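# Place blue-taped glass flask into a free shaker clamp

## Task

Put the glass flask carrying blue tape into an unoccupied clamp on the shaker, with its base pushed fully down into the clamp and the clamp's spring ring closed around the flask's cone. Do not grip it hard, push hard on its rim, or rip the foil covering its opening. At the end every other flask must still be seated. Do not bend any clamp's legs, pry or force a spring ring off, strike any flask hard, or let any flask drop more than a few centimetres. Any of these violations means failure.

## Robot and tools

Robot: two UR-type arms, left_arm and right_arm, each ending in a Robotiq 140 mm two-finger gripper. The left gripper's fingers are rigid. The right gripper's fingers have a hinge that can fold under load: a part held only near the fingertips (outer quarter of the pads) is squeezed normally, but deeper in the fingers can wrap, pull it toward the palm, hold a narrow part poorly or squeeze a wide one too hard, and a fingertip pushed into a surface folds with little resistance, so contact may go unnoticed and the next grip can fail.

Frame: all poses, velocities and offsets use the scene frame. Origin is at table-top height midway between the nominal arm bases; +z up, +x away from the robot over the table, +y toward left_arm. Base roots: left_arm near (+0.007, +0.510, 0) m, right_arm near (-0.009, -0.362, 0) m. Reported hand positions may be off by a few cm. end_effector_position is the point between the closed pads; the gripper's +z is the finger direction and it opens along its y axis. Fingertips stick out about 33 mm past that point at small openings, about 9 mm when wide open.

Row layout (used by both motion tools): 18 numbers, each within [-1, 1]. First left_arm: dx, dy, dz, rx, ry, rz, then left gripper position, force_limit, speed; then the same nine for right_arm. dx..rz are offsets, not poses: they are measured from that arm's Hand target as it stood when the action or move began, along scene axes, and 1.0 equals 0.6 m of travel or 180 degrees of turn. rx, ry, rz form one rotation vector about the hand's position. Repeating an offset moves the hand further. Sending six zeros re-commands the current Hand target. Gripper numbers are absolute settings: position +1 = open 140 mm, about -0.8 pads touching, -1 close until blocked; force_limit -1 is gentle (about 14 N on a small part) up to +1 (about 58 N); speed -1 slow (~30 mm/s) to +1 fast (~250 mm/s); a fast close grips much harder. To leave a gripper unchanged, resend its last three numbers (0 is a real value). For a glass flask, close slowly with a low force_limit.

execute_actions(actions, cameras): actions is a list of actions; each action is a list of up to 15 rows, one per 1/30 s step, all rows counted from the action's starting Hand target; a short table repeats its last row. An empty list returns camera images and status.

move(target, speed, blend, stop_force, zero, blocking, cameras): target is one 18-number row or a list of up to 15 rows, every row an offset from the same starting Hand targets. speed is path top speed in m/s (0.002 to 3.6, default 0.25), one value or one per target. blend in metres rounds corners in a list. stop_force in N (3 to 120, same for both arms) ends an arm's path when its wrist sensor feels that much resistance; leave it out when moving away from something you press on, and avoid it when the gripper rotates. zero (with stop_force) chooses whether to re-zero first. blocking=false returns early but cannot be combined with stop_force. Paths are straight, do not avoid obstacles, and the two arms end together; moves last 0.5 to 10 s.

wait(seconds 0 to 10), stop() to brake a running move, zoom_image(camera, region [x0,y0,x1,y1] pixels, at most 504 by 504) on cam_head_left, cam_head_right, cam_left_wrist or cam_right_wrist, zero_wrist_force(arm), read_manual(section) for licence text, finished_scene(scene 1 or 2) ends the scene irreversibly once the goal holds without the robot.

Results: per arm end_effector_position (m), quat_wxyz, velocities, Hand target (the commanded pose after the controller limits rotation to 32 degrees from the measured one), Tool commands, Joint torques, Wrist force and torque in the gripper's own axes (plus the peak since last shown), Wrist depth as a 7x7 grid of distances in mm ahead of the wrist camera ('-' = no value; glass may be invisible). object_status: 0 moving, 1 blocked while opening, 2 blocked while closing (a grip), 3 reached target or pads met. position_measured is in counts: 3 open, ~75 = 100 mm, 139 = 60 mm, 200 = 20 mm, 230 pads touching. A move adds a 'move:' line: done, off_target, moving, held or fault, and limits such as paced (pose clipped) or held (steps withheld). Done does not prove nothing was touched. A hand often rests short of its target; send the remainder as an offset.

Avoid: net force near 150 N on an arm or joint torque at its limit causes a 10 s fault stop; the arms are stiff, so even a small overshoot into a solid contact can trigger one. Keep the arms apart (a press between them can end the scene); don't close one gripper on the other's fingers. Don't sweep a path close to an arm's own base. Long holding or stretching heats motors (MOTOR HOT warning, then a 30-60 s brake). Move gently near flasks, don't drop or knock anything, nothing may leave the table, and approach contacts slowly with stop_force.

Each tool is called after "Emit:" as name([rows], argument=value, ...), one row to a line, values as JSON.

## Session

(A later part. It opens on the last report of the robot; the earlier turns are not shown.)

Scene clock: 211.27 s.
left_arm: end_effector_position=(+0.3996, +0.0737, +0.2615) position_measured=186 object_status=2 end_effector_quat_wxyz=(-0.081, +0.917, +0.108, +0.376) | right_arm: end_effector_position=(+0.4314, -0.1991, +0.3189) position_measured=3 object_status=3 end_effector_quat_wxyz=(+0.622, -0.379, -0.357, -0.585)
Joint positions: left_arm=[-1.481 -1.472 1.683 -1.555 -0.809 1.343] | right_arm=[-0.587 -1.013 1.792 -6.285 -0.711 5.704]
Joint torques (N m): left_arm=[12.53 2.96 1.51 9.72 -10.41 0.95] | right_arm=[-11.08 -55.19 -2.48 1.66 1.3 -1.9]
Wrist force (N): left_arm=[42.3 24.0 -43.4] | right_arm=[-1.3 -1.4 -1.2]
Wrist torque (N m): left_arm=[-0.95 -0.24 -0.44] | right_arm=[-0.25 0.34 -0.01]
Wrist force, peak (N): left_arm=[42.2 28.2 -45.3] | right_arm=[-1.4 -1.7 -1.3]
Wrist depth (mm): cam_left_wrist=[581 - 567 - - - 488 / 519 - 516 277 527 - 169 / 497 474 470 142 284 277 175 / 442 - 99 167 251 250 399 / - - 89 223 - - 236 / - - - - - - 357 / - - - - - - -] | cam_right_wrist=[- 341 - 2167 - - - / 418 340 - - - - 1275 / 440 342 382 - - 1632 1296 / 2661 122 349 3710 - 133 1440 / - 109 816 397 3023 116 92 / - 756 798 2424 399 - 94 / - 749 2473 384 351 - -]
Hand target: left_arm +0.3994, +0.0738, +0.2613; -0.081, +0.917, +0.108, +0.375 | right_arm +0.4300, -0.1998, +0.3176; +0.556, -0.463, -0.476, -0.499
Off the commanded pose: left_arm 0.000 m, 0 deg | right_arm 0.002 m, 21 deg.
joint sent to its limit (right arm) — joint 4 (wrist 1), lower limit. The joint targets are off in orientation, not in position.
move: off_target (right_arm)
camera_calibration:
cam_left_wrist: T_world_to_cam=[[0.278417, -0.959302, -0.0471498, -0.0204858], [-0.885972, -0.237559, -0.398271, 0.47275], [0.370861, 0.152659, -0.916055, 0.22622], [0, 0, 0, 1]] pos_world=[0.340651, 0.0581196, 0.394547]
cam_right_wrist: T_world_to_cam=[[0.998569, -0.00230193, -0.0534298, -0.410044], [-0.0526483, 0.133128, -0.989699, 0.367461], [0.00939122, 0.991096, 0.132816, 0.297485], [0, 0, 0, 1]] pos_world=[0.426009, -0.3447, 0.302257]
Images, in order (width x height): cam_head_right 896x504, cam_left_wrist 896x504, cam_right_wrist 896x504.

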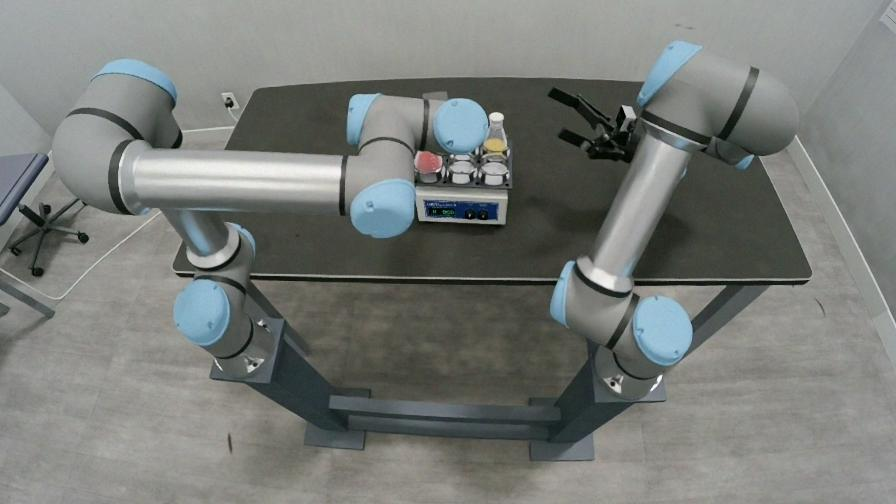

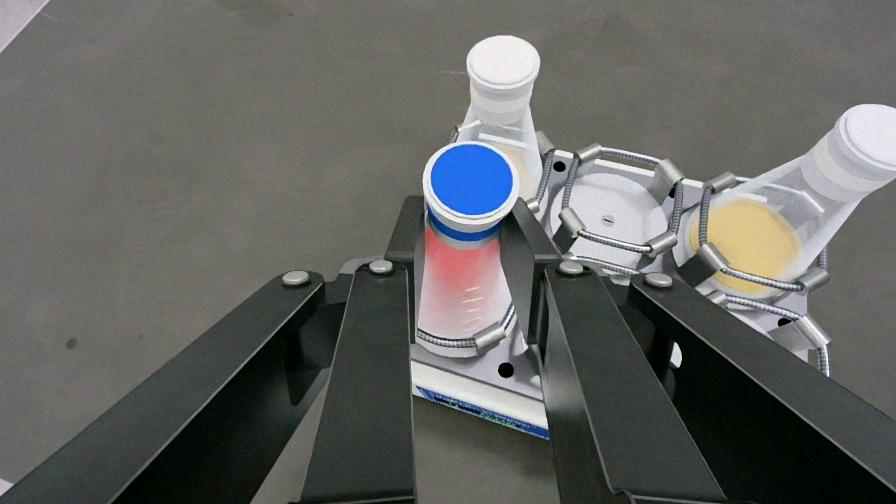

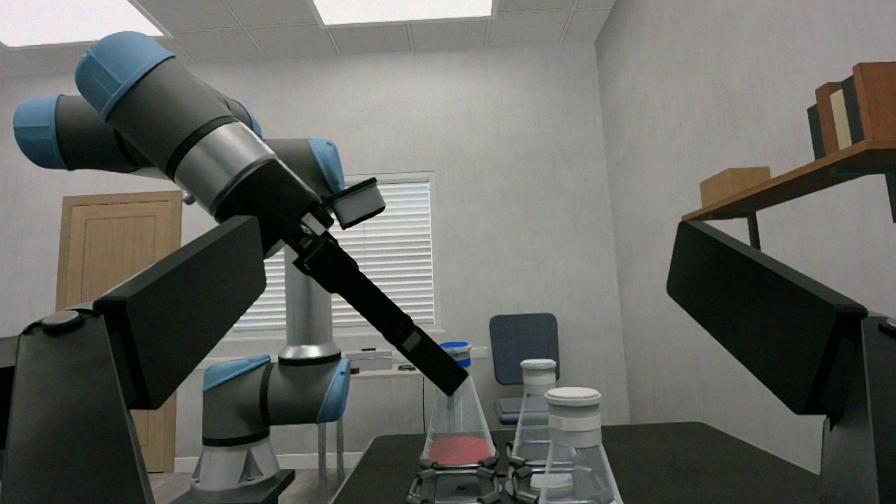

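Emit:
move(target=[0.0012,-0.005,0.0,0,0,0,-0.98,-0.05,-1,0,0,0,0,0,0,1,1,1], speed=0.02, stop_force=30)

Emit:
move(target=[-0.0024,0.009,-0.0035,-0.0215,-0.0058,0,-0.98,-0.05,-1,0,0,0,0,0,0,1,1,1], speed=0.02, stop_force=25, cameras=["cam_right_wrist","cam_left_wrist","cam_head_right"])

Emit:
zoom_image(camera="cam_right_wrist", region=[380, 400, 520, 504])

Emit:
zoom_image(camera="cam_head_right", region=[405, 140, 455, 200])

Emit:
zoom_image(camera="cam_left_wrist", region=[360, 200, 640, 420])

Scene clock: 214.80 s.
left_arm: end_effector_position=(+0.4001, +0.0709, +0.2613) position_measured=186 object_status=2 end_effector_quat_wxyz=(-0.081, +0.917, +0.108, +0.375) | right_arm: end_effector_position=(+0.4314, -0.1991, +0.3189) position_measured=3 object_status=3 end_effector_quat_wxyz=(+0.622, -0.379, -0.357, -0.585)
Joint positions: left_arm=[-1.48 -1.465 1.675 -1.555 -0.809 1.344] | right_arm=[-0.587 -1.013 1.792 -6.285 -0.711 5.704]
Joint torques (N m): left_arm=[-2.78 -21.43 -1.13 -1.94 -4.33 -1.39] | right_arm=[-10.08 -54.11 -3.15 1.83 1.5 -1.78]
Wrist force (N): left_arm=[27.6 2.8 -25.3] | right_arm=[-0.9 -1.7 -1.3]
Wrist torque (N m): left_arm=[0.60 -0.26 0.27] | right_arm=[-0.29 0.25 -0.01]
Wrist force, peak (N): left_arm=[42.0 24.2 -44.3] | right_arm=[-1.1 -1.7 -1.4]
Wrist depth (mm): cam_left_wrist=[597 - 561 196 - - - / 535 522 497 - 477 483 - / - 475 - 142 280 275 178 / - - 99 139 265 237 - / - - 89 - - - 236 / - - - 315 - - - / - - - - - - -] | cam_right_wrist=[2814 2605 2751 2449 2986 - - / 416 338 4081 4222 - - 1128 / 448 343 378 - - 1841 1177 / 3401 123 350 3401 - 133 - / - 109 805 396 2986 116 92 / - 770 787 2424 250 - 94 / - 772 2354 385 373 - -]
Hand target: left_arm +0.4001, +0.0708, +0.2613; -0.081, +0.917, +0.108, +0.375 | right_arm +0.4300, -0.1998, +0.3176; +0.556, -0.463, -0.476, -0.499
Off the commanded pose: left_arm 0.000 m, 0 deg | right_arm 0.002 m, 21 deg.
joint sent to its limit (right arm) — joint 4 (wrist 1), lower limit. The joint targets are off in orientation, not in position.
move: off_target (right_arm)

Scene clock: 216.47 s.
left_arm: end_effector_position=(+0.3999, +0.0733, +0.2608) position_measured=186 object_status=2 end_effector_quat_wxyz=(-0.066, +0.916, +0.114, +0.378) | right_arm: end_effector_position=(+0.4314, -0.1991, +0.3189) position_measured=3 object_status=3 end_effector_quat_wxyz=(+0.622, -0.379, -0.357, -0.585)
Joint positions: left_arm=[-1.484 -1.488 1.71 -1.595 -0.802 1.338] | right_arm=[-0.587 -1.013 1.792 -6.285 -0.711 5.704]
Joint torques (N m): left_arm=[21.05 0.21 3.13 1.57 -10.41 0.79] | right_arm=[-10.78 -53.56 -4.09 1.58 1.39 -1.66]
Wrist force (N): left_arm=[40.3 9.0 -52.0] | right_arm=[-1.0 -1.5 -1.1]
Wrist torque (N m): left_arm=[0.72 -0.32 0.37] | right_arm=[-0.26 0.28 -0.01]
Wrist force, peak (N): left_arm=[44.7 13.3 -57.0] | right_arm=[-1.3 -1.8 -1.1]
Wrist depth (mm): cam_left_wrist=[- - - - 533 - - / 510 - - 208 503 490 - / 465 463 451 142 281 268 181 / 433 - - 168 255 255 - / 401 - 89 224 - - 223 / - - - - - - - / - - - - - - -] | cam_right_wrist=[- 3180 - 4081 3710 2605 - / 421 342 3498 - - - 1128 / 441 348 397 4296 2782 1700 1160 / 3180 122 355 3309 - 132 - / - 109 805 390 2354 116 92 / - 785 792 2691 250 - 94 / - 758 2633 398 350 - -]
Hand target: left_arm +0.3997, +0.0734, +0.2606; -0.066, +0.916, +0.114, +0.378 (not the last commanded pose) | right_arm +0.4300, -0.1998, +0.3176; +0.556, -0.463, -0.476, -0.499
Off the commanded pose: left_arm 0.004 m, 2 deg | right_arm 0.002 m, 21 deg.
joint sent to its limit (right arm) — joint 4 (wrist 1), lower limit. The joint targets are off in orientation, not in position.
move: contact (left_arm), off_target (right_arm)
camera_calibration:
cam_left_wrist: T_world_to_cam=[[0.278447, -0.960357, -0.013502, -0.0297139], [-0.882082, -0.25014, -0.3992, 0.472165], [0.379997, 0.123066, -0.916764, 0.224283], [0, 0, 0, 1]] pos_world=[0.339536, 0.0619697, 0.393702]
cam_right_wrist: T_world_to_cam=[[0.998569, -0.00230193, -0.0534298, -0.410044], [-0.0526483, 0.133128, -0.989699, 0.367461], [0.00939122, 0.991096, 0.132816, 0.297485], [0, 0, 0, 1]] pos_world=[0.426009, -0.3447, 0.302257]
Images, in order (width x height): cam_head_right 896x504, cam_left_wrist 896x504, cam_right_wrist 896x504.

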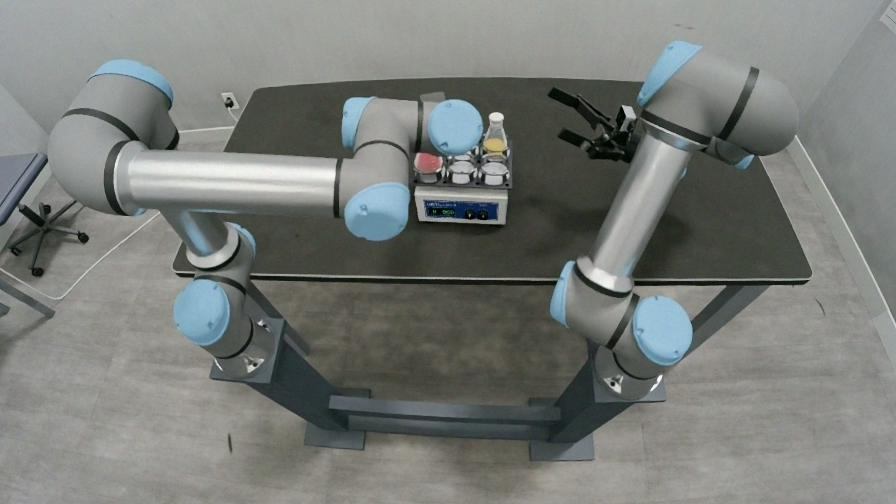

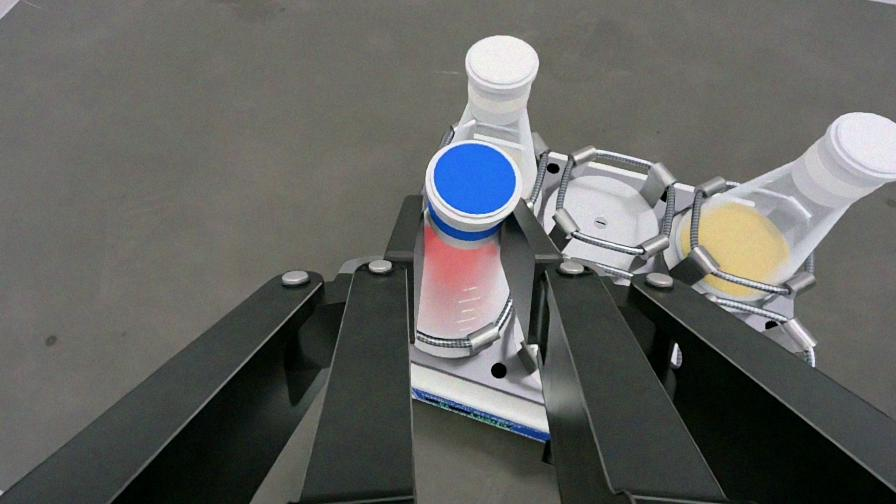

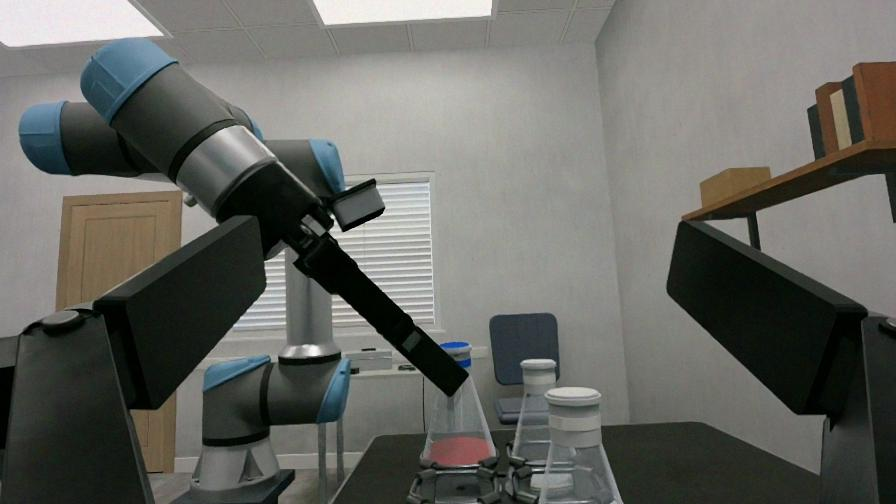

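Scaled by 3.600 from the camera's 896x504 image, which has a finer 1280x720 frame.

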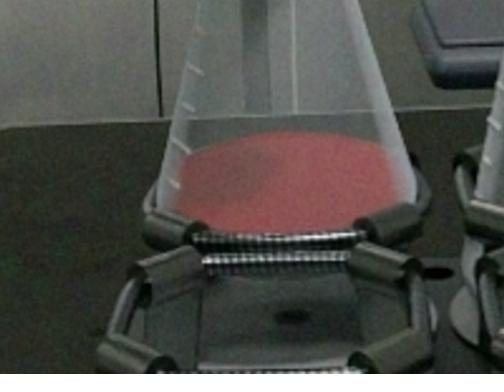

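Scaled by 8.400 from the camera's 896x504 image, which has a finer 1280x720 frame.

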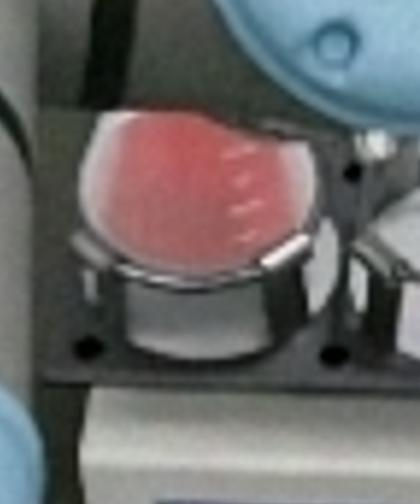

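Scaled by 1.800 from the camera's 896x504 image, which has a finer 1280x720 frame.

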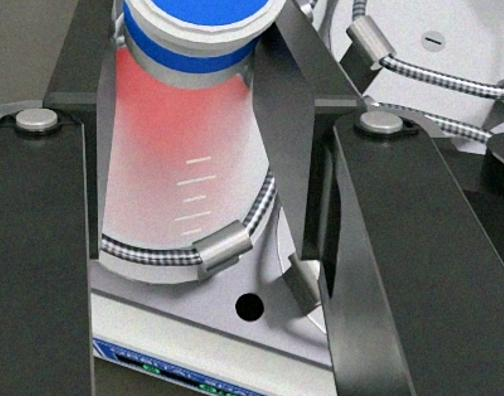

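Emit:
move(target=[-0.0046,0.0171,-0.0015,-0.0322,-0.0086,0,-0.98,-0.05,-1,0,0,0,0,0,0,1,1,1], speed=0.03, stop_force=25, cameras=["cam_right_wrist","cam_left_wrist","cam_head_right"])

Emit:
zoom_image(camera="cam_right_wrist", region=[380, 400, 520, 504])

Emit:
zoom_image(camera="cam_left_wrist", region=[360, 120, 640, 420])

Scene clock: 223.33 s.
left_arm: end_effector_position=(+0.3994, +0.0748, +0.2602) position_measured=186 object_status=2 end_effector_quat_wxyz=(-0.060, +0.916, +0.116, +0.379) | right_arm: end_effector_position=(+0.4314, -0.1991, +0.3189) position_measured=3 object_status=3 end_effector_quat_wxyz=(+0.622, -0.379, -0.357, -0.585)
Joint positions: left_arm=[-1.485 -1.498 1.724 -1.609 -0.802 1.336] | right_arm=[-0.587 -1.013 1.792 -6.285 -0.711 5.704]
Joint torques (N m): left_arm=[16.72 -27.1 -7.12 -1.05 -2.62 1.37] | right_arm=[-12 -53.71 -3.4 1.8 1.32 -1.58]
Wrist force (N): left_arm=[10.1 5.3 -14.2] | right_arm=[-1.3 -1.6 -1.3]
Wrist torque (N m): left_arm=[-0.16 -0.28 -0.26] | right_arm=[-0.28 0.33 0.00]
Wrist force, peak (N): left_arm=[41.0 13.5 -56.5] | right_arm=[-1.5 -1.8 -1.6]
Wrist depth (mm): cam_left_wrist=[- - 531 554 520 - 540 / - 508 - 203 - - 507 / 471 483 456 142 282 272 183 / - - - 166 133 254 - / 401 - 89 224 - - 405 / - - - - - - - / - - - - - - -] | cam_right_wrist=[- 2881 2782 - - 2288 - / 430 348 3498 - - 1975 1249 / 445 351 427 3099 - 1827 1324 / 3655 122 352 - 3826 133 1493 / - 109 800 2847 - 116 92 / - 772 787 2782 252 - 94 / - 760 2424 380 350 - -]
Hand target: left_arm +0.3994, +0.0749, +0.2602; -0.060, +0.916, +0.116, +0.379 (not the last commanded pose) | right_arm +0.4300, -0.1998, +0.3176; +0.556, -0.463, -0.476, -0.499
Off the commanded pose: left_arm 0.009 m, 5 deg | right_arm 0.002 m, 21 deg.
joint sent to its limit (right arm) — joint 4 (wrist 1), lower limit. The joint targets are off in orientation, not in position.
move: contact (left_arm), off_target (right_arm)
camera_calibration:
cam_left_wrist: T_world_to_cam=[[0.279072, -0.960268, -0.0018703, -0.0314209], [-0.881178, -0.255312, -0.397921, 0.471583], [0.381634, 0.112697, -0.917418, 0.223995], [0, 0, 0, 1]] pos_world=[0.338833, 0.0649847, 0.393092]
cam_right_wrist: T_world_to_cam=[[0.998569, -0.00230193, -0.0534298, -0.410044], [-0.0526483, 0.133128, -0.989699, 0.367461], [0.00939122, 0.991096, 0.132816, 0.297485], [0, 0, 0, 1]] pos_world=[0.426009, -0.3447, 0.302257]
Images, in order (width x height): cam_head_right 896x504, cam_left_wrist 896x504, cam_right_wrist 896x504.

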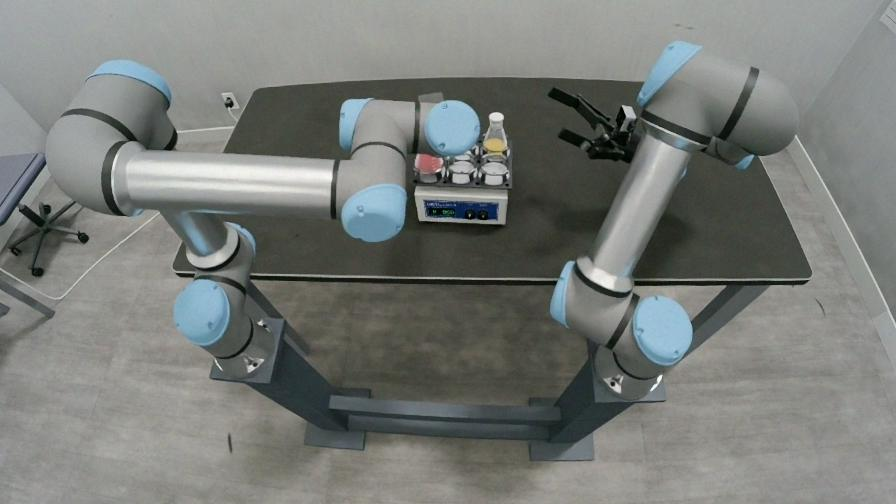

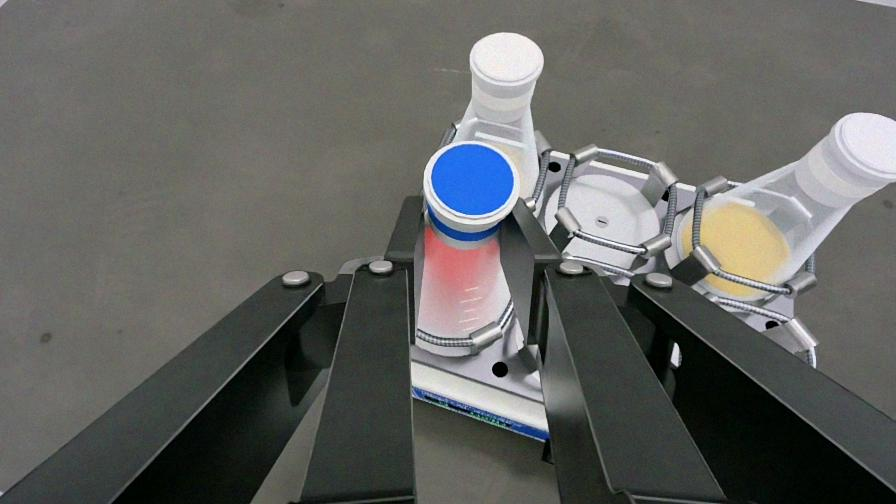

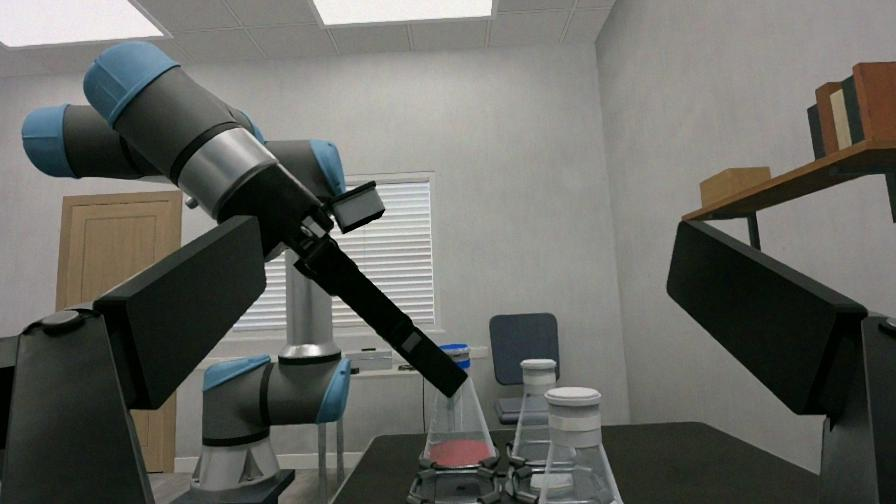

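Scaled by 3.600 from the camera's 896x504 image, which has a finer 1280x720 frame.

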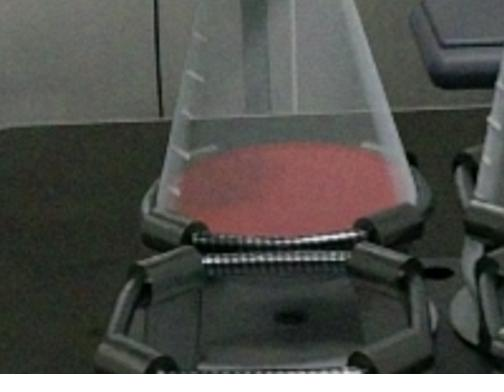

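Scaled by 1.680 from the camera's 896x504 image, which has a finer 1280x720 frame.

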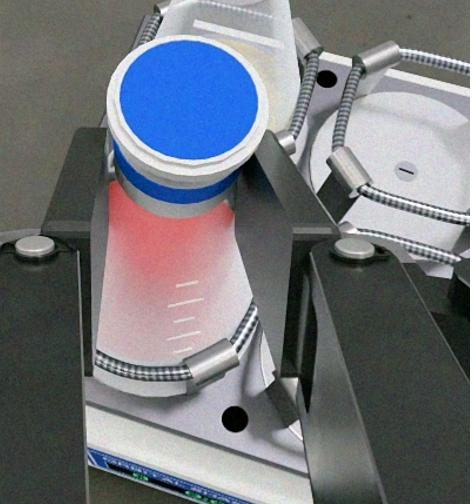

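Emit:
move([
  [-0.001,0.0037,0,-0.007,-0.0019,0,-0.98,-0.05,-1,0,0,0,0,0,0,1,1,1],
  [-0.001,0.0037,-0.05,-0.007,-0.0019,0,-0.98,-0.05,-1,0,0,0,0,0,0,1,1,1],
], speed=0.02, stop_force=25, cameras=["cam_right_wrist","cam_left_wrist","cam_head_right"])

Emit:
zoom_image(camera="cam_right_wrist", region=[380, 400, 520, 504])

Emit:
zoom_image(camera="cam_left_wrist", region=[360, 120, 640, 420])

Emit:
zoom_image(camera="cam_head_right", region=[405, 140, 455, 200])

Scene clock: 226.47 s.
left_arm: end_effector_position=(+0.3988, +0.0770, +0.2599) position_measured=186 object_status=2 end_effector_quat_wxyz=(-0.050, +0.916, +0.121, +0.380) | right_arm: end_effector_position=(+0.4314, -0.1991, +0.3189) position_measured=3 object_status=3 end_effector_quat_wxyz=(+0.622, -0.379, -0.357, -0.585)
Joint positions: left_arm=[-1.487 -1.515 1.748 -1.636 -0.798 1.331] | right_arm=[-0.587 -1.013 1.792 -6.285 -0.711 5.704]
Joint torques (N m): left_arm=[3.3 -13.08 -18.51 0.11 -0.45 0.1] | right_arm=[-10.24 -54.49 -3.62 1.78 1.41 -1.67]
Wrist force (N): left_arm=[11.8 8.9 -16.5] | right_arm=[-0.9 -1.7 -1.3]
Wrist torque (N m): left_arm=[-0.37 -0.24 -0.22] | right_arm=[-0.30 0.25 0.00]
Wrist force, peak (N): left_arm=[34.5 15.0 -34.9] | right_arm=[-1.2 -1.7 -1.5]
Wrist depth (mm): cam_left_wrist=[548 - 548 - 553 - - / - - 489 271 471 - 520 / - - 463 142 284 - 195 / 407 - - 167 242 260 437 / 386 - 89 223 - - - / - - - - - - - / - - - - - - -] | cam_right_wrist=[- 2424 3139 - - 2551 1383 / 435 352 - - - 2206 1123 / 463 359 431 - 3180 2058 1249 / 3767 122 358 - 3887 133 1368 / - 109 795 389 3099 116 92 / - 765 782 2633 252 - 94 / - 772 2782 391 352 - -]
Hand target: left_arm +0.3989, +0.0771, +0.2599; -0.050, +0.916, +0.121, +0.380 (not the last commanded pose) | right_arm +0.4300, -0.1998, +0.3176; +0.556, -0.463, -0.476, -0.499
Off the commanded pose: left_arm 0.030 m, 0 deg | right_arm 0.002 m, 21 deg.
joint sent to its limit (right arm) — joint 4 (wrist 1), lower limit. The joint targets are off in orientation, not in position.
move: contact (left_arm), off_target (right_arm); path passed 1 of 2 targets
camera_calibration:
cam_left_wrist: T_world_to_cam=[[0.279049, -0.960036, 0.0215183, -0.0351932], [-0.878646, -0.264304, -0.397649, 0.471136], [0.387445, 0.0920566, -0.917285, 0.222893], [0, 0, 0, 1]] pos_world=[0.337423, 0.0702177, 0.392561]
cam_right_wrist: T_world_to_cam=[[0.998569, -0.00230193, -0.0534298, -0.410044], [-0.0526483, 0.133128, -0.989699, 0.367461], [0.00939122, 0.991096, 0.132816, 0.297485], [0, 0, 0, 1]] pos_world=[0.426009, -0.3447, 0.302257]
Images, in order (width x height): cam_head_right 896x504, cam_left_wrist 896x504, cam_right_wrist 896x504.

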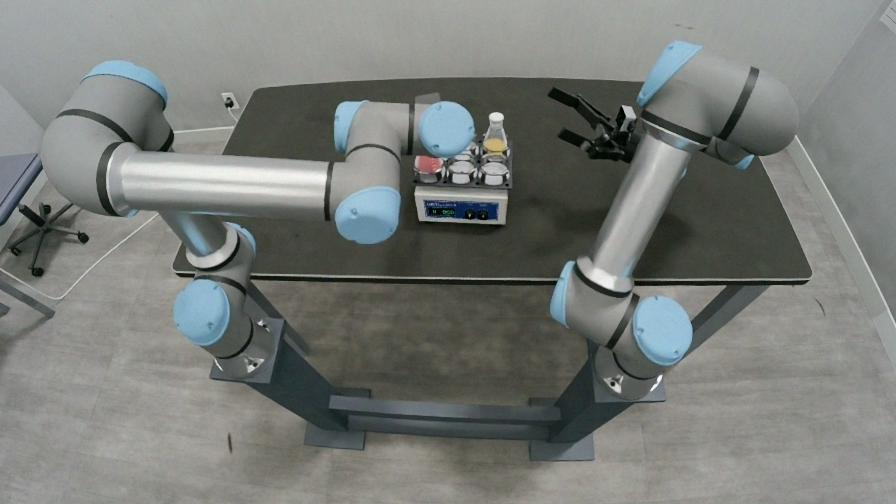

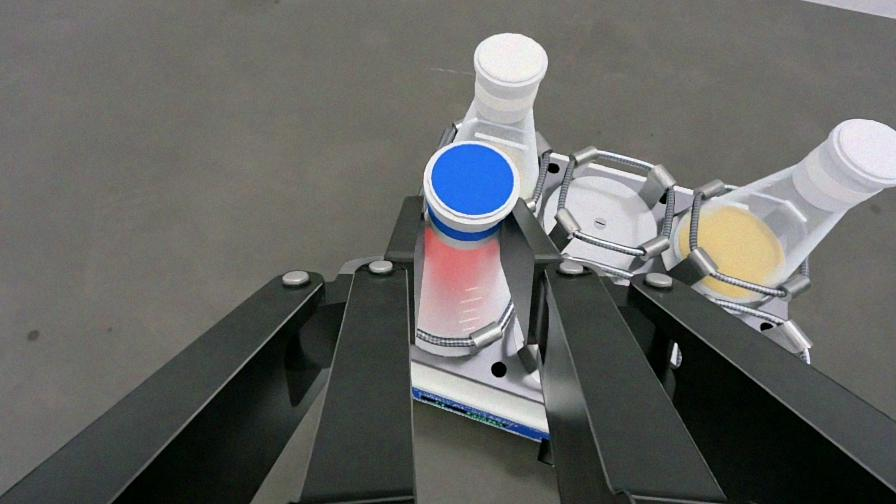

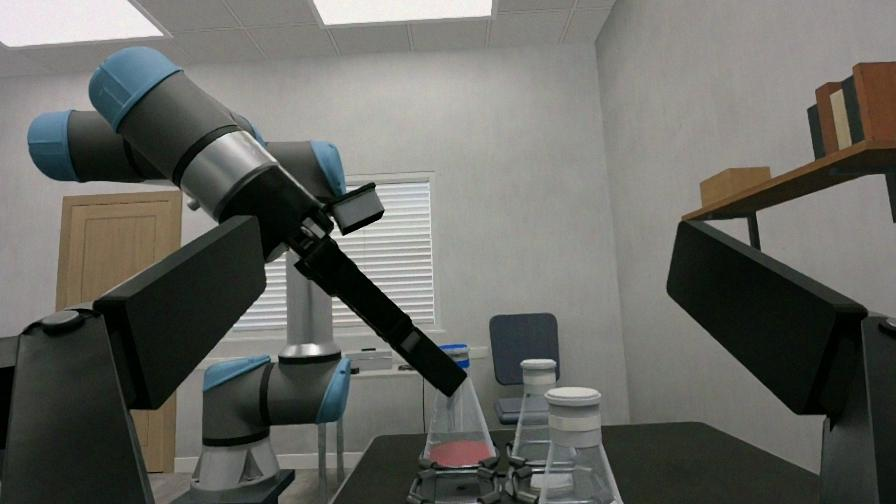

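Scaled by 3.600 from the camera's 896x504 image, which has a finer 1280x720 frame.

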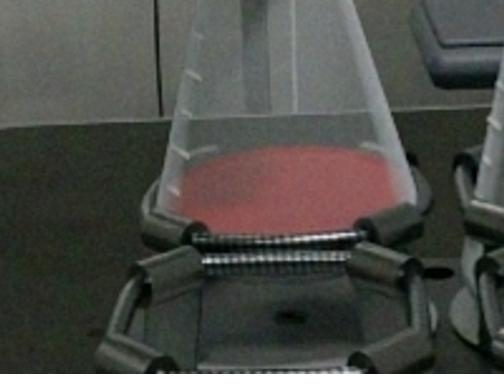

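Scaled by 1.680 from the camera's 896x504 image, which has a finer 1280x720 frame.

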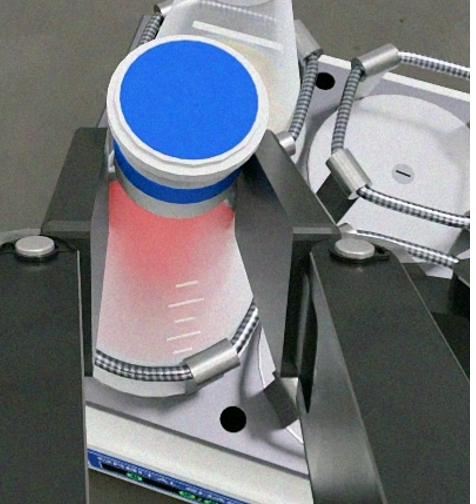

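Scaled by 8.400 from the camera's 896x504 image, which has a finer 1280x720 frame.

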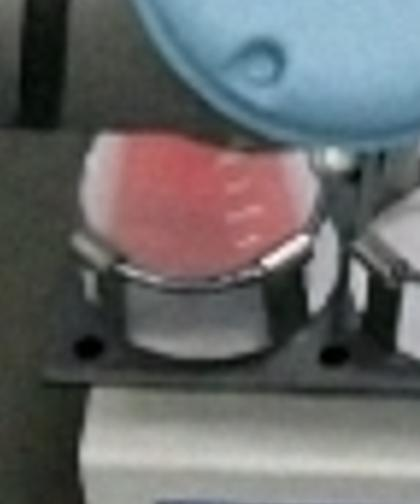

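Emit:
move(target=[0.0007,-0.0025,-0.05,0,0,0,-0.98,-0.05,-1,0,0,0,0,0,0,1,1,1], speed=0.02, stop_force=40, cameras=["cam_right_wrist","cam_left_wrist","cam_head_right"])

Emit:
zoom_image(camera="cam_right_wrist", region=[380, 400, 520, 504])

Emit:
zoom_image(camera="cam_left_wrist", region=[360, 120, 640, 420])

Emit:
zoom_image(camera="cam_head_right", region=[405, 140, 455, 200])

Scene clock: 230.77 s.
left_arm: end_effector_position=(+0.3993, +0.0762, +0.2427) position_measured=186 object_status=2 end_effector_quat_wxyz=(-0.049, +0.916, +0.121, +0.381) | right_arm: end_effector_position=(+0.4314, -0.1991, +0.3189) position_measured=3 object_status=3 end_effector_quat_wxyz=(+0.622, -0.379, -0.357, -0.585)
Joint positions: left_arm=[-1.487 -1.502 1.781 -1.682 -0.797 1.332] | right_arm=[-0.587 -1.013 1.792 -6.285 -0.711 5.704]
Joint torques (N m): left_arm=[-17.53 -18.53 -17.11 -5.9 -3.53 -1.45] | right_arm=[-9.84 -54.44 -2.62 2.06 1.52 -1.29]
Wrist force (N): left_arm=[28.2 -14.4 -18.1] | right_arm=[-1.0 -1.2 -1.1]
Wrist torque (N m): left_arm=[0.32 -0.16 0.06] | right_arm=[-0.19 0.26 -0.02]
Wrist force, peak (N): left_arm=[51.2 -22.3 -39.4] | right_arm=[-0.9 -1.8 -1.5]
Wrist depth (mm): cam_left_wrist=[510 547 - 515 - - - / - 461 - 471 - - - / 436 - - 141 269 254 175 / - 399 100 157 219 240 239 / - - 89 224 - - - / - - - - - - - / - - - - - - -] | cam_right_wrist=[- - - 2814 - - 1712 / 344 356 - 4709 - 2206 1139 / 442 352 800 3449 - 1737 1296 / 3265 122 375 - 3309 133 1391 / - 109 798 2950 2950 116 92 / - 772 790 389 250 2424 94 / - 753 2881 377 349 - -]
Hand target: left_arm +0.3993, +0.0762, +0.2427; -0.049, +0.916, +0.121, +0.381 (not the last commanded pose) | right_arm +0.4300, -0.1998, +0.3176; +0.556, -0.463, -0.476, -0.499
Off the commanded pose: left_arm 0.013 m, 0 deg | right_arm 0.002 m, 21 deg.
joint sent to its limit (right arm) — joint 4 (wrist 1), lower limit. The joint targets are off in orientation, not in position.
move: contact (left_arm), off_target (right_arm)
camera_calibration:
cam_left_wrist: T_world_to_cam=[[0.278998, -0.960039, 0.0220333, -0.0358778], [-0.878347, -0.264397, -0.398247, 0.464564], [0.388158, 0.0917572, -0.917014, 0.20671], [0, 0, 0, 1]] pos_world=[0.337822, 0.0694183, 0.375358]
cam_right_wrist: T_world_to_cam=[[0.998569, -0.00230193, -0.0534298, -0.410044], [-0.0526483, 0.133128, -0.989699, 0.367461], [0.00939122, 0.991096, 0.132816, 0.297485], [0, 0, 0, 1]] pos_world=[0.426009, -0.3447, 0.302257]
Images, in order (width x height): cam_head_right 896x504, cam_left_wrist 896x504, cam_right_wrist 896x504.

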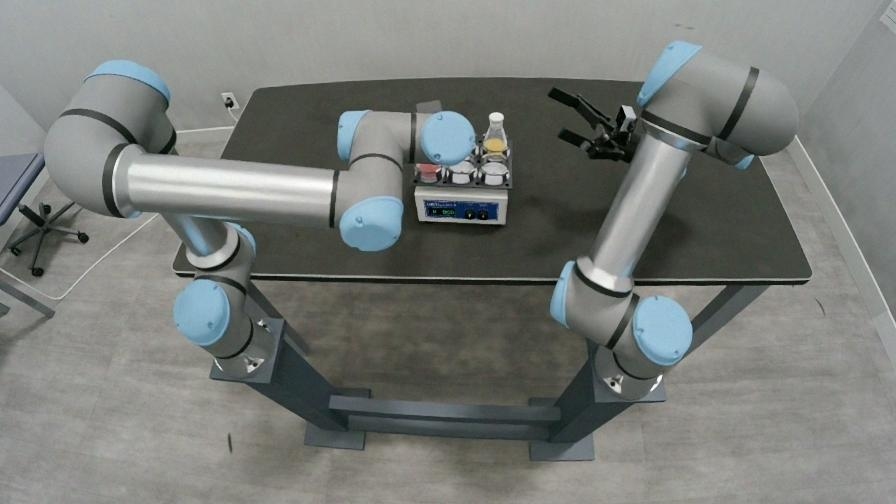

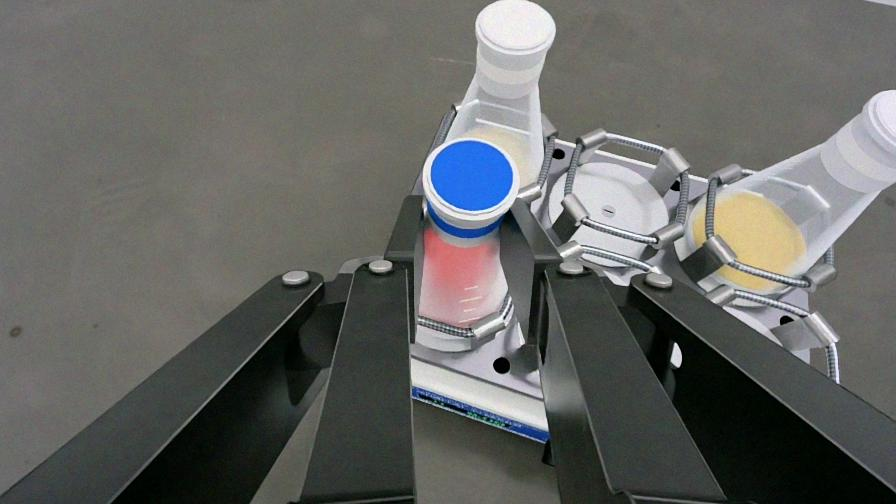

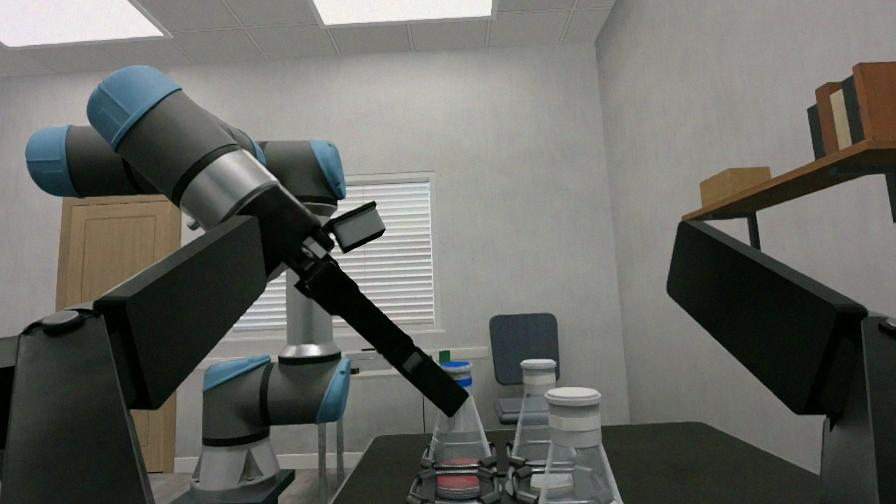

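Scaled by 3.600 from the camera's 896x504 image, which has a finer 1280x720 frame.

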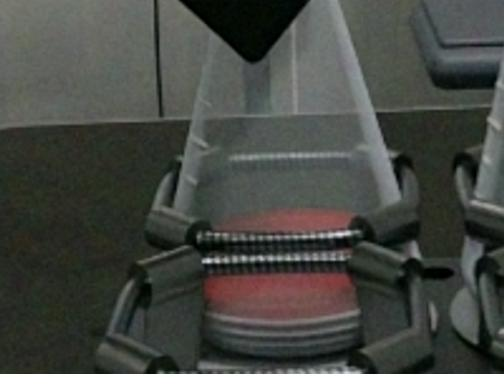

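Scaled by 1.680 from the camera's 896x504 image, which has a finer 1280x720 frame.

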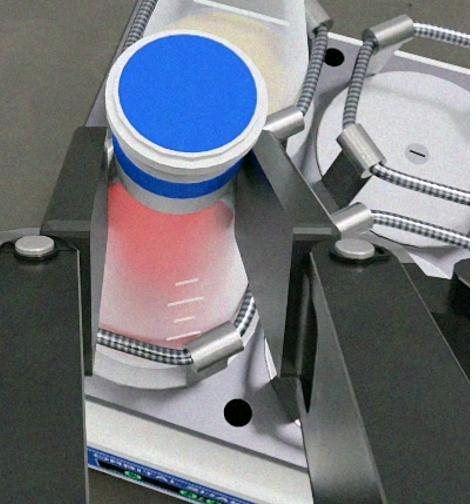

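Scaled by 8.400 from the camera's 896x504 image, which has a finer 1280x720 frame.

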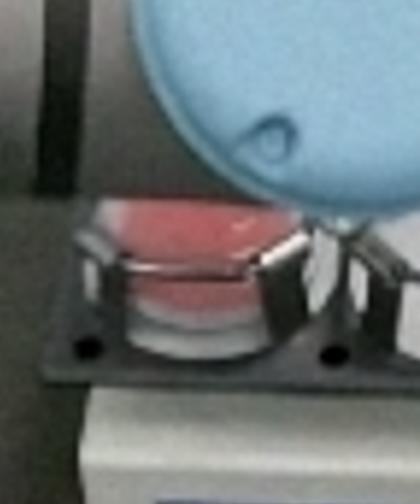

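Emit:
move([
  [-0.001,0.0045,0.002,0,0,0,-0.98,-0.05,-1,0,0,0,0,0,0,1,1,1],
  [-0.001,0.0045,-0.025,0,0,0,-0.98,-0.05,-1,0,0,0,0,0,0,1,1,1],
], speed=0.02, stop_force=18, zero=false, cameras=["cam_right_wrist","cam_left_wrist","cam_head_right"])

Emit:
zoom_image(camera="cam_right_wrist", region=[380, 360, 560, 504])

Emit:
zoom_image(camera="cam_head_right", region=[405, 120, 515, 200])

Scene clock: 233.67 s.
left_arm: end_effector_position=(+0.3987, +0.0790, +0.2423) position_measured=186 object_status=2 end_effector_quat_wxyz=(-0.049, +0.915, +0.121, +0.381) | right_arm: end_effector_position=(+0.4314, -0.1991, +0.3189) position_measured=3 object_status=3 end_effector_quat_wxyz=(+0.622, -0.379, -0.357, -0.585)
Joint positions: left_arm=[-1.488 -1.509 1.789 -1.683 -0.797 1.331] | right_arm=[-0.587 -1.013 1.792 -6.285 -0.711 5.704]
Joint torques (N m): left_arm=[-18.72 -10.55 -14.95 -5.11 -2.58 -1.82] | right_arm=[-10.38 -53.93 -3.04 1.9 1.12 -1.46]
Wrist force (N): left_arm=[22.8 -9.0 -11.3] | right_arm=[-1.2 -1.6 -1.2]
Wrist torque (N m): left_arm=[-0.04 -0.16 -0.07] | right_arm=[-0.27 0.29 -0.01]
Wrist force, peak (N): left_arm=[45.7 -18.8 -33.4] | right_arm=[-1.0 -1.9 -1.3]
Wrist depth (mm): cam_left_wrist=[- - 526 515 503 - 528 / - - - 265 474 - 475 / - - 435 141 263 260 249 / - 412 401 158 219 241 241 / - - 89 200 - - 373 / - - - - - - - / - - - - - - -] | cam_right_wrist=[2310 - - - 2310 2288 1449 / 346 353 - - - - 1113 / 441 355 811 - - 1737 1407 / 3023 122 366 - 4014 142 - / - 109 795 2950 - 116 92 / - 780 775 403 247 - 94 / - 770 2473 376 358 - -]
Hand target: left_arm +0.3987, +0.0790, +0.2423; -0.049, +0.915, +0.121, +0.381 (not the last commanded pose) | right_arm +0.4300, -0.1998, +0.3176; +0.556, -0.463, -0.476, -0.499
Off the commanded pose: left_arm 0.015 m, 0 deg | right_arm 0.002 m, 21 deg.
joint sent to its limit (right arm) — joint 4 (wrist 1), lower limit. The joint targets are off in orientation, not in position.
move: contact (left_arm), off_target (right_arm); path passed 1 of 2 targets
camera_calibration:
cam_left_wrist: T_world_to_cam=[[0.278878, -0.960065, 0.0224213, -0.0330855], [-0.878198, -0.264406, -0.398569, 0.464561], [0.38858, 0.0914618, -0.916864, 0.206088], [0, 0, 0, 1]] pos_world=[0.337122, 0.0722192, 0.374856]
cam_right_wrist: T_world_to_cam=[[0.998569, -0.00230193, -0.0534298, -0.410044], [-0.0526483, 0.133128, -0.989699, 0.367461], [0.00939122, 0.991096, 0.132816, 0.297485], [0, 0, 0, 1]] pos_world=[0.426009, -0.3447, 0.302257]
Images, in order (width x height): cam_head_right 896x504, cam_left_wrist 896x504, cam_right_wrist 896x504.

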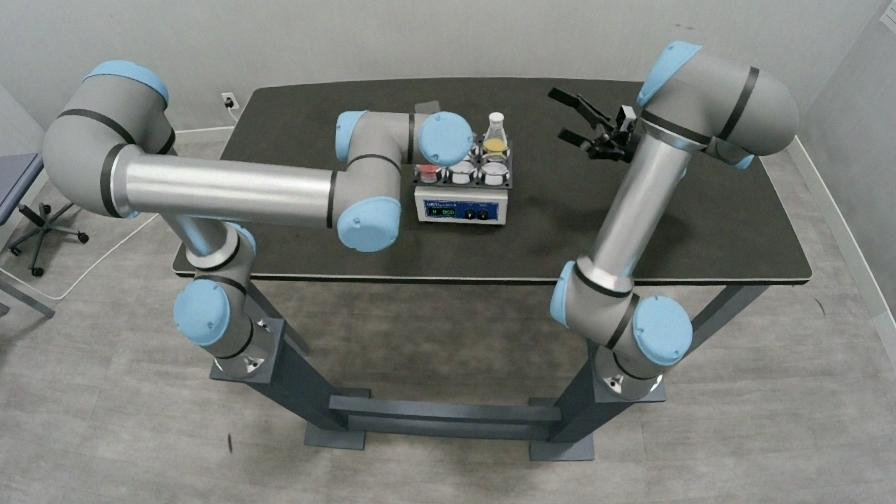

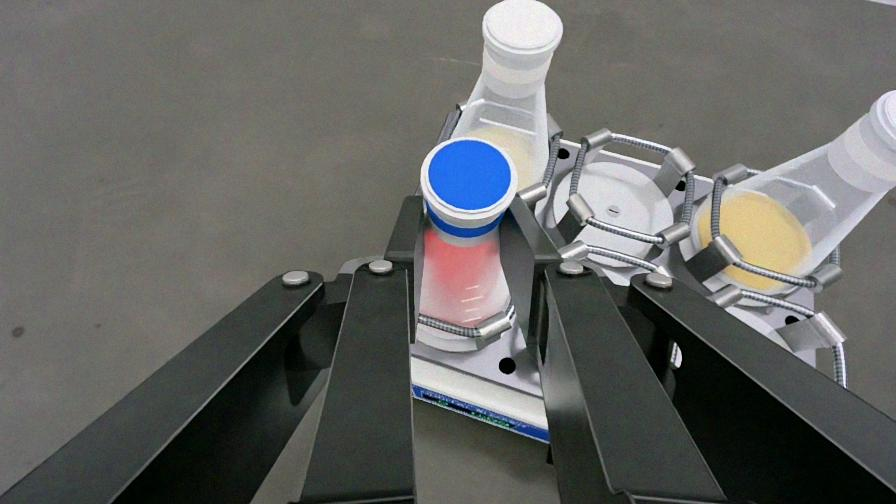

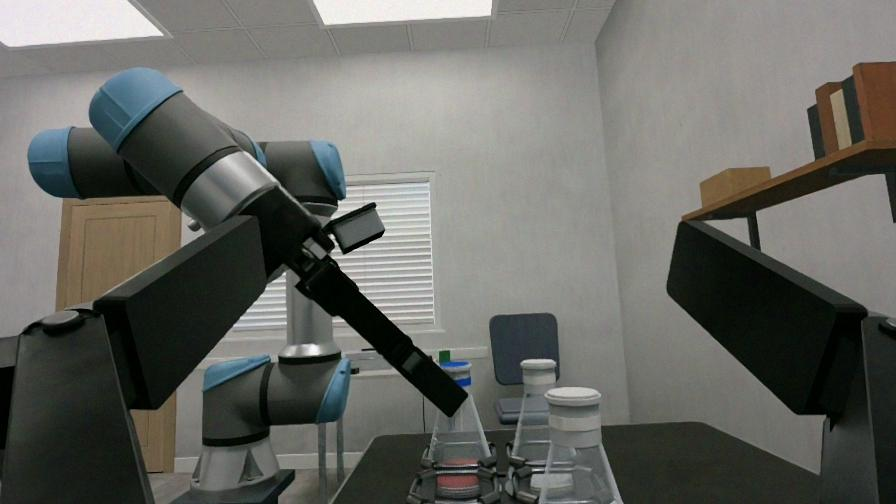

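Scaled by 2.800 from the camera's 896x504 image, which has a finer 1280x720 frame.

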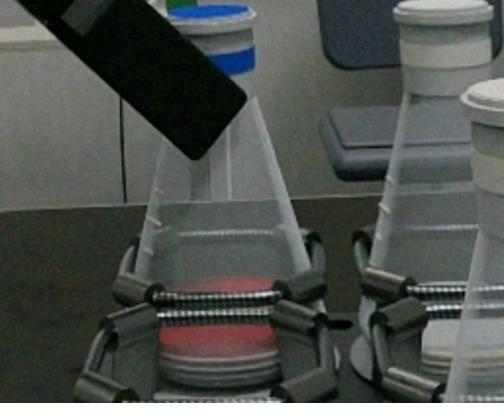

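Scaled by 4.582 from the camera's 896x504 image, which has a finer 1280x720 frame.

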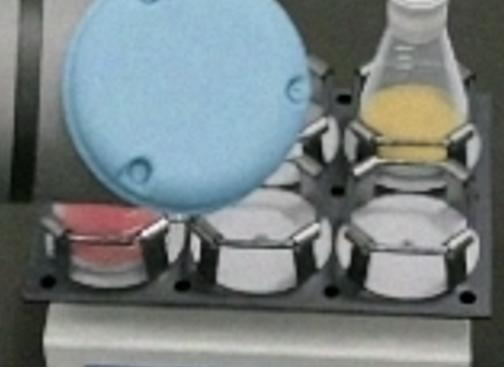

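Emit:
zoom_image(camera="cam_right_wrist", region=[420, 340, 600, 504])

Scaled by 2.800 from the camera's 896x504 image, which has a finer 1280x720 frame.

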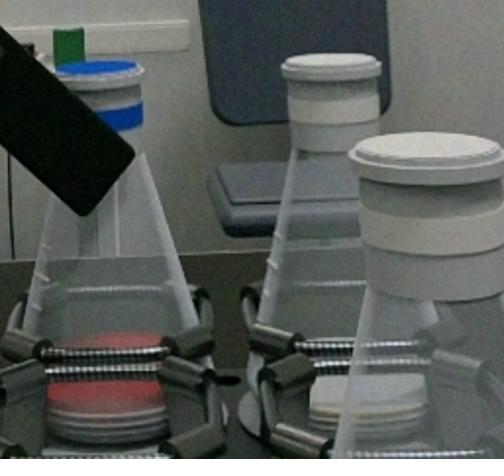

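Emit:
zoom_image(camera="cam_right_wrist", region=[420, 450, 580, 504])

Emit:
zoom_image(camera="cam_head_right", region=[405, 155, 455, 195])

Emit:
zoom_image(camera="cam_left_wrist", region=[380, 180, 540, 400])

Scaled by 3.150 from the camera's 896x504 image, which has a finer 1280x720 frame.

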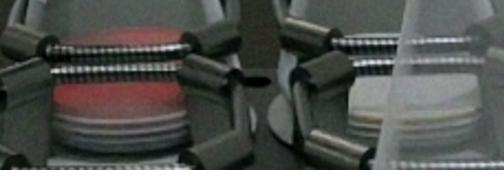

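Scaled by 10.080 from the camera's 896x504 image, which has a finer 1280x720 frame.

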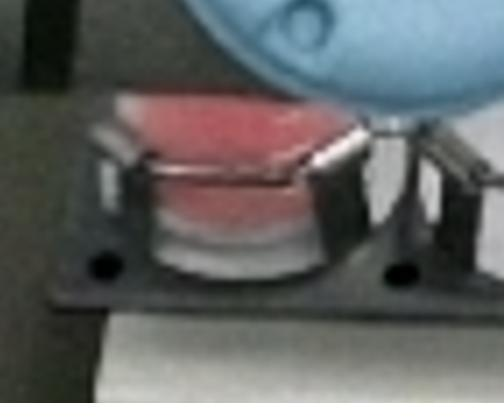

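Scaled by 2.291 from the camera's 896x504 image, which has a finer 1280x720 frame.

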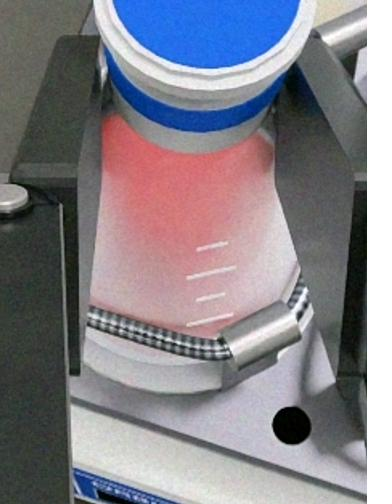

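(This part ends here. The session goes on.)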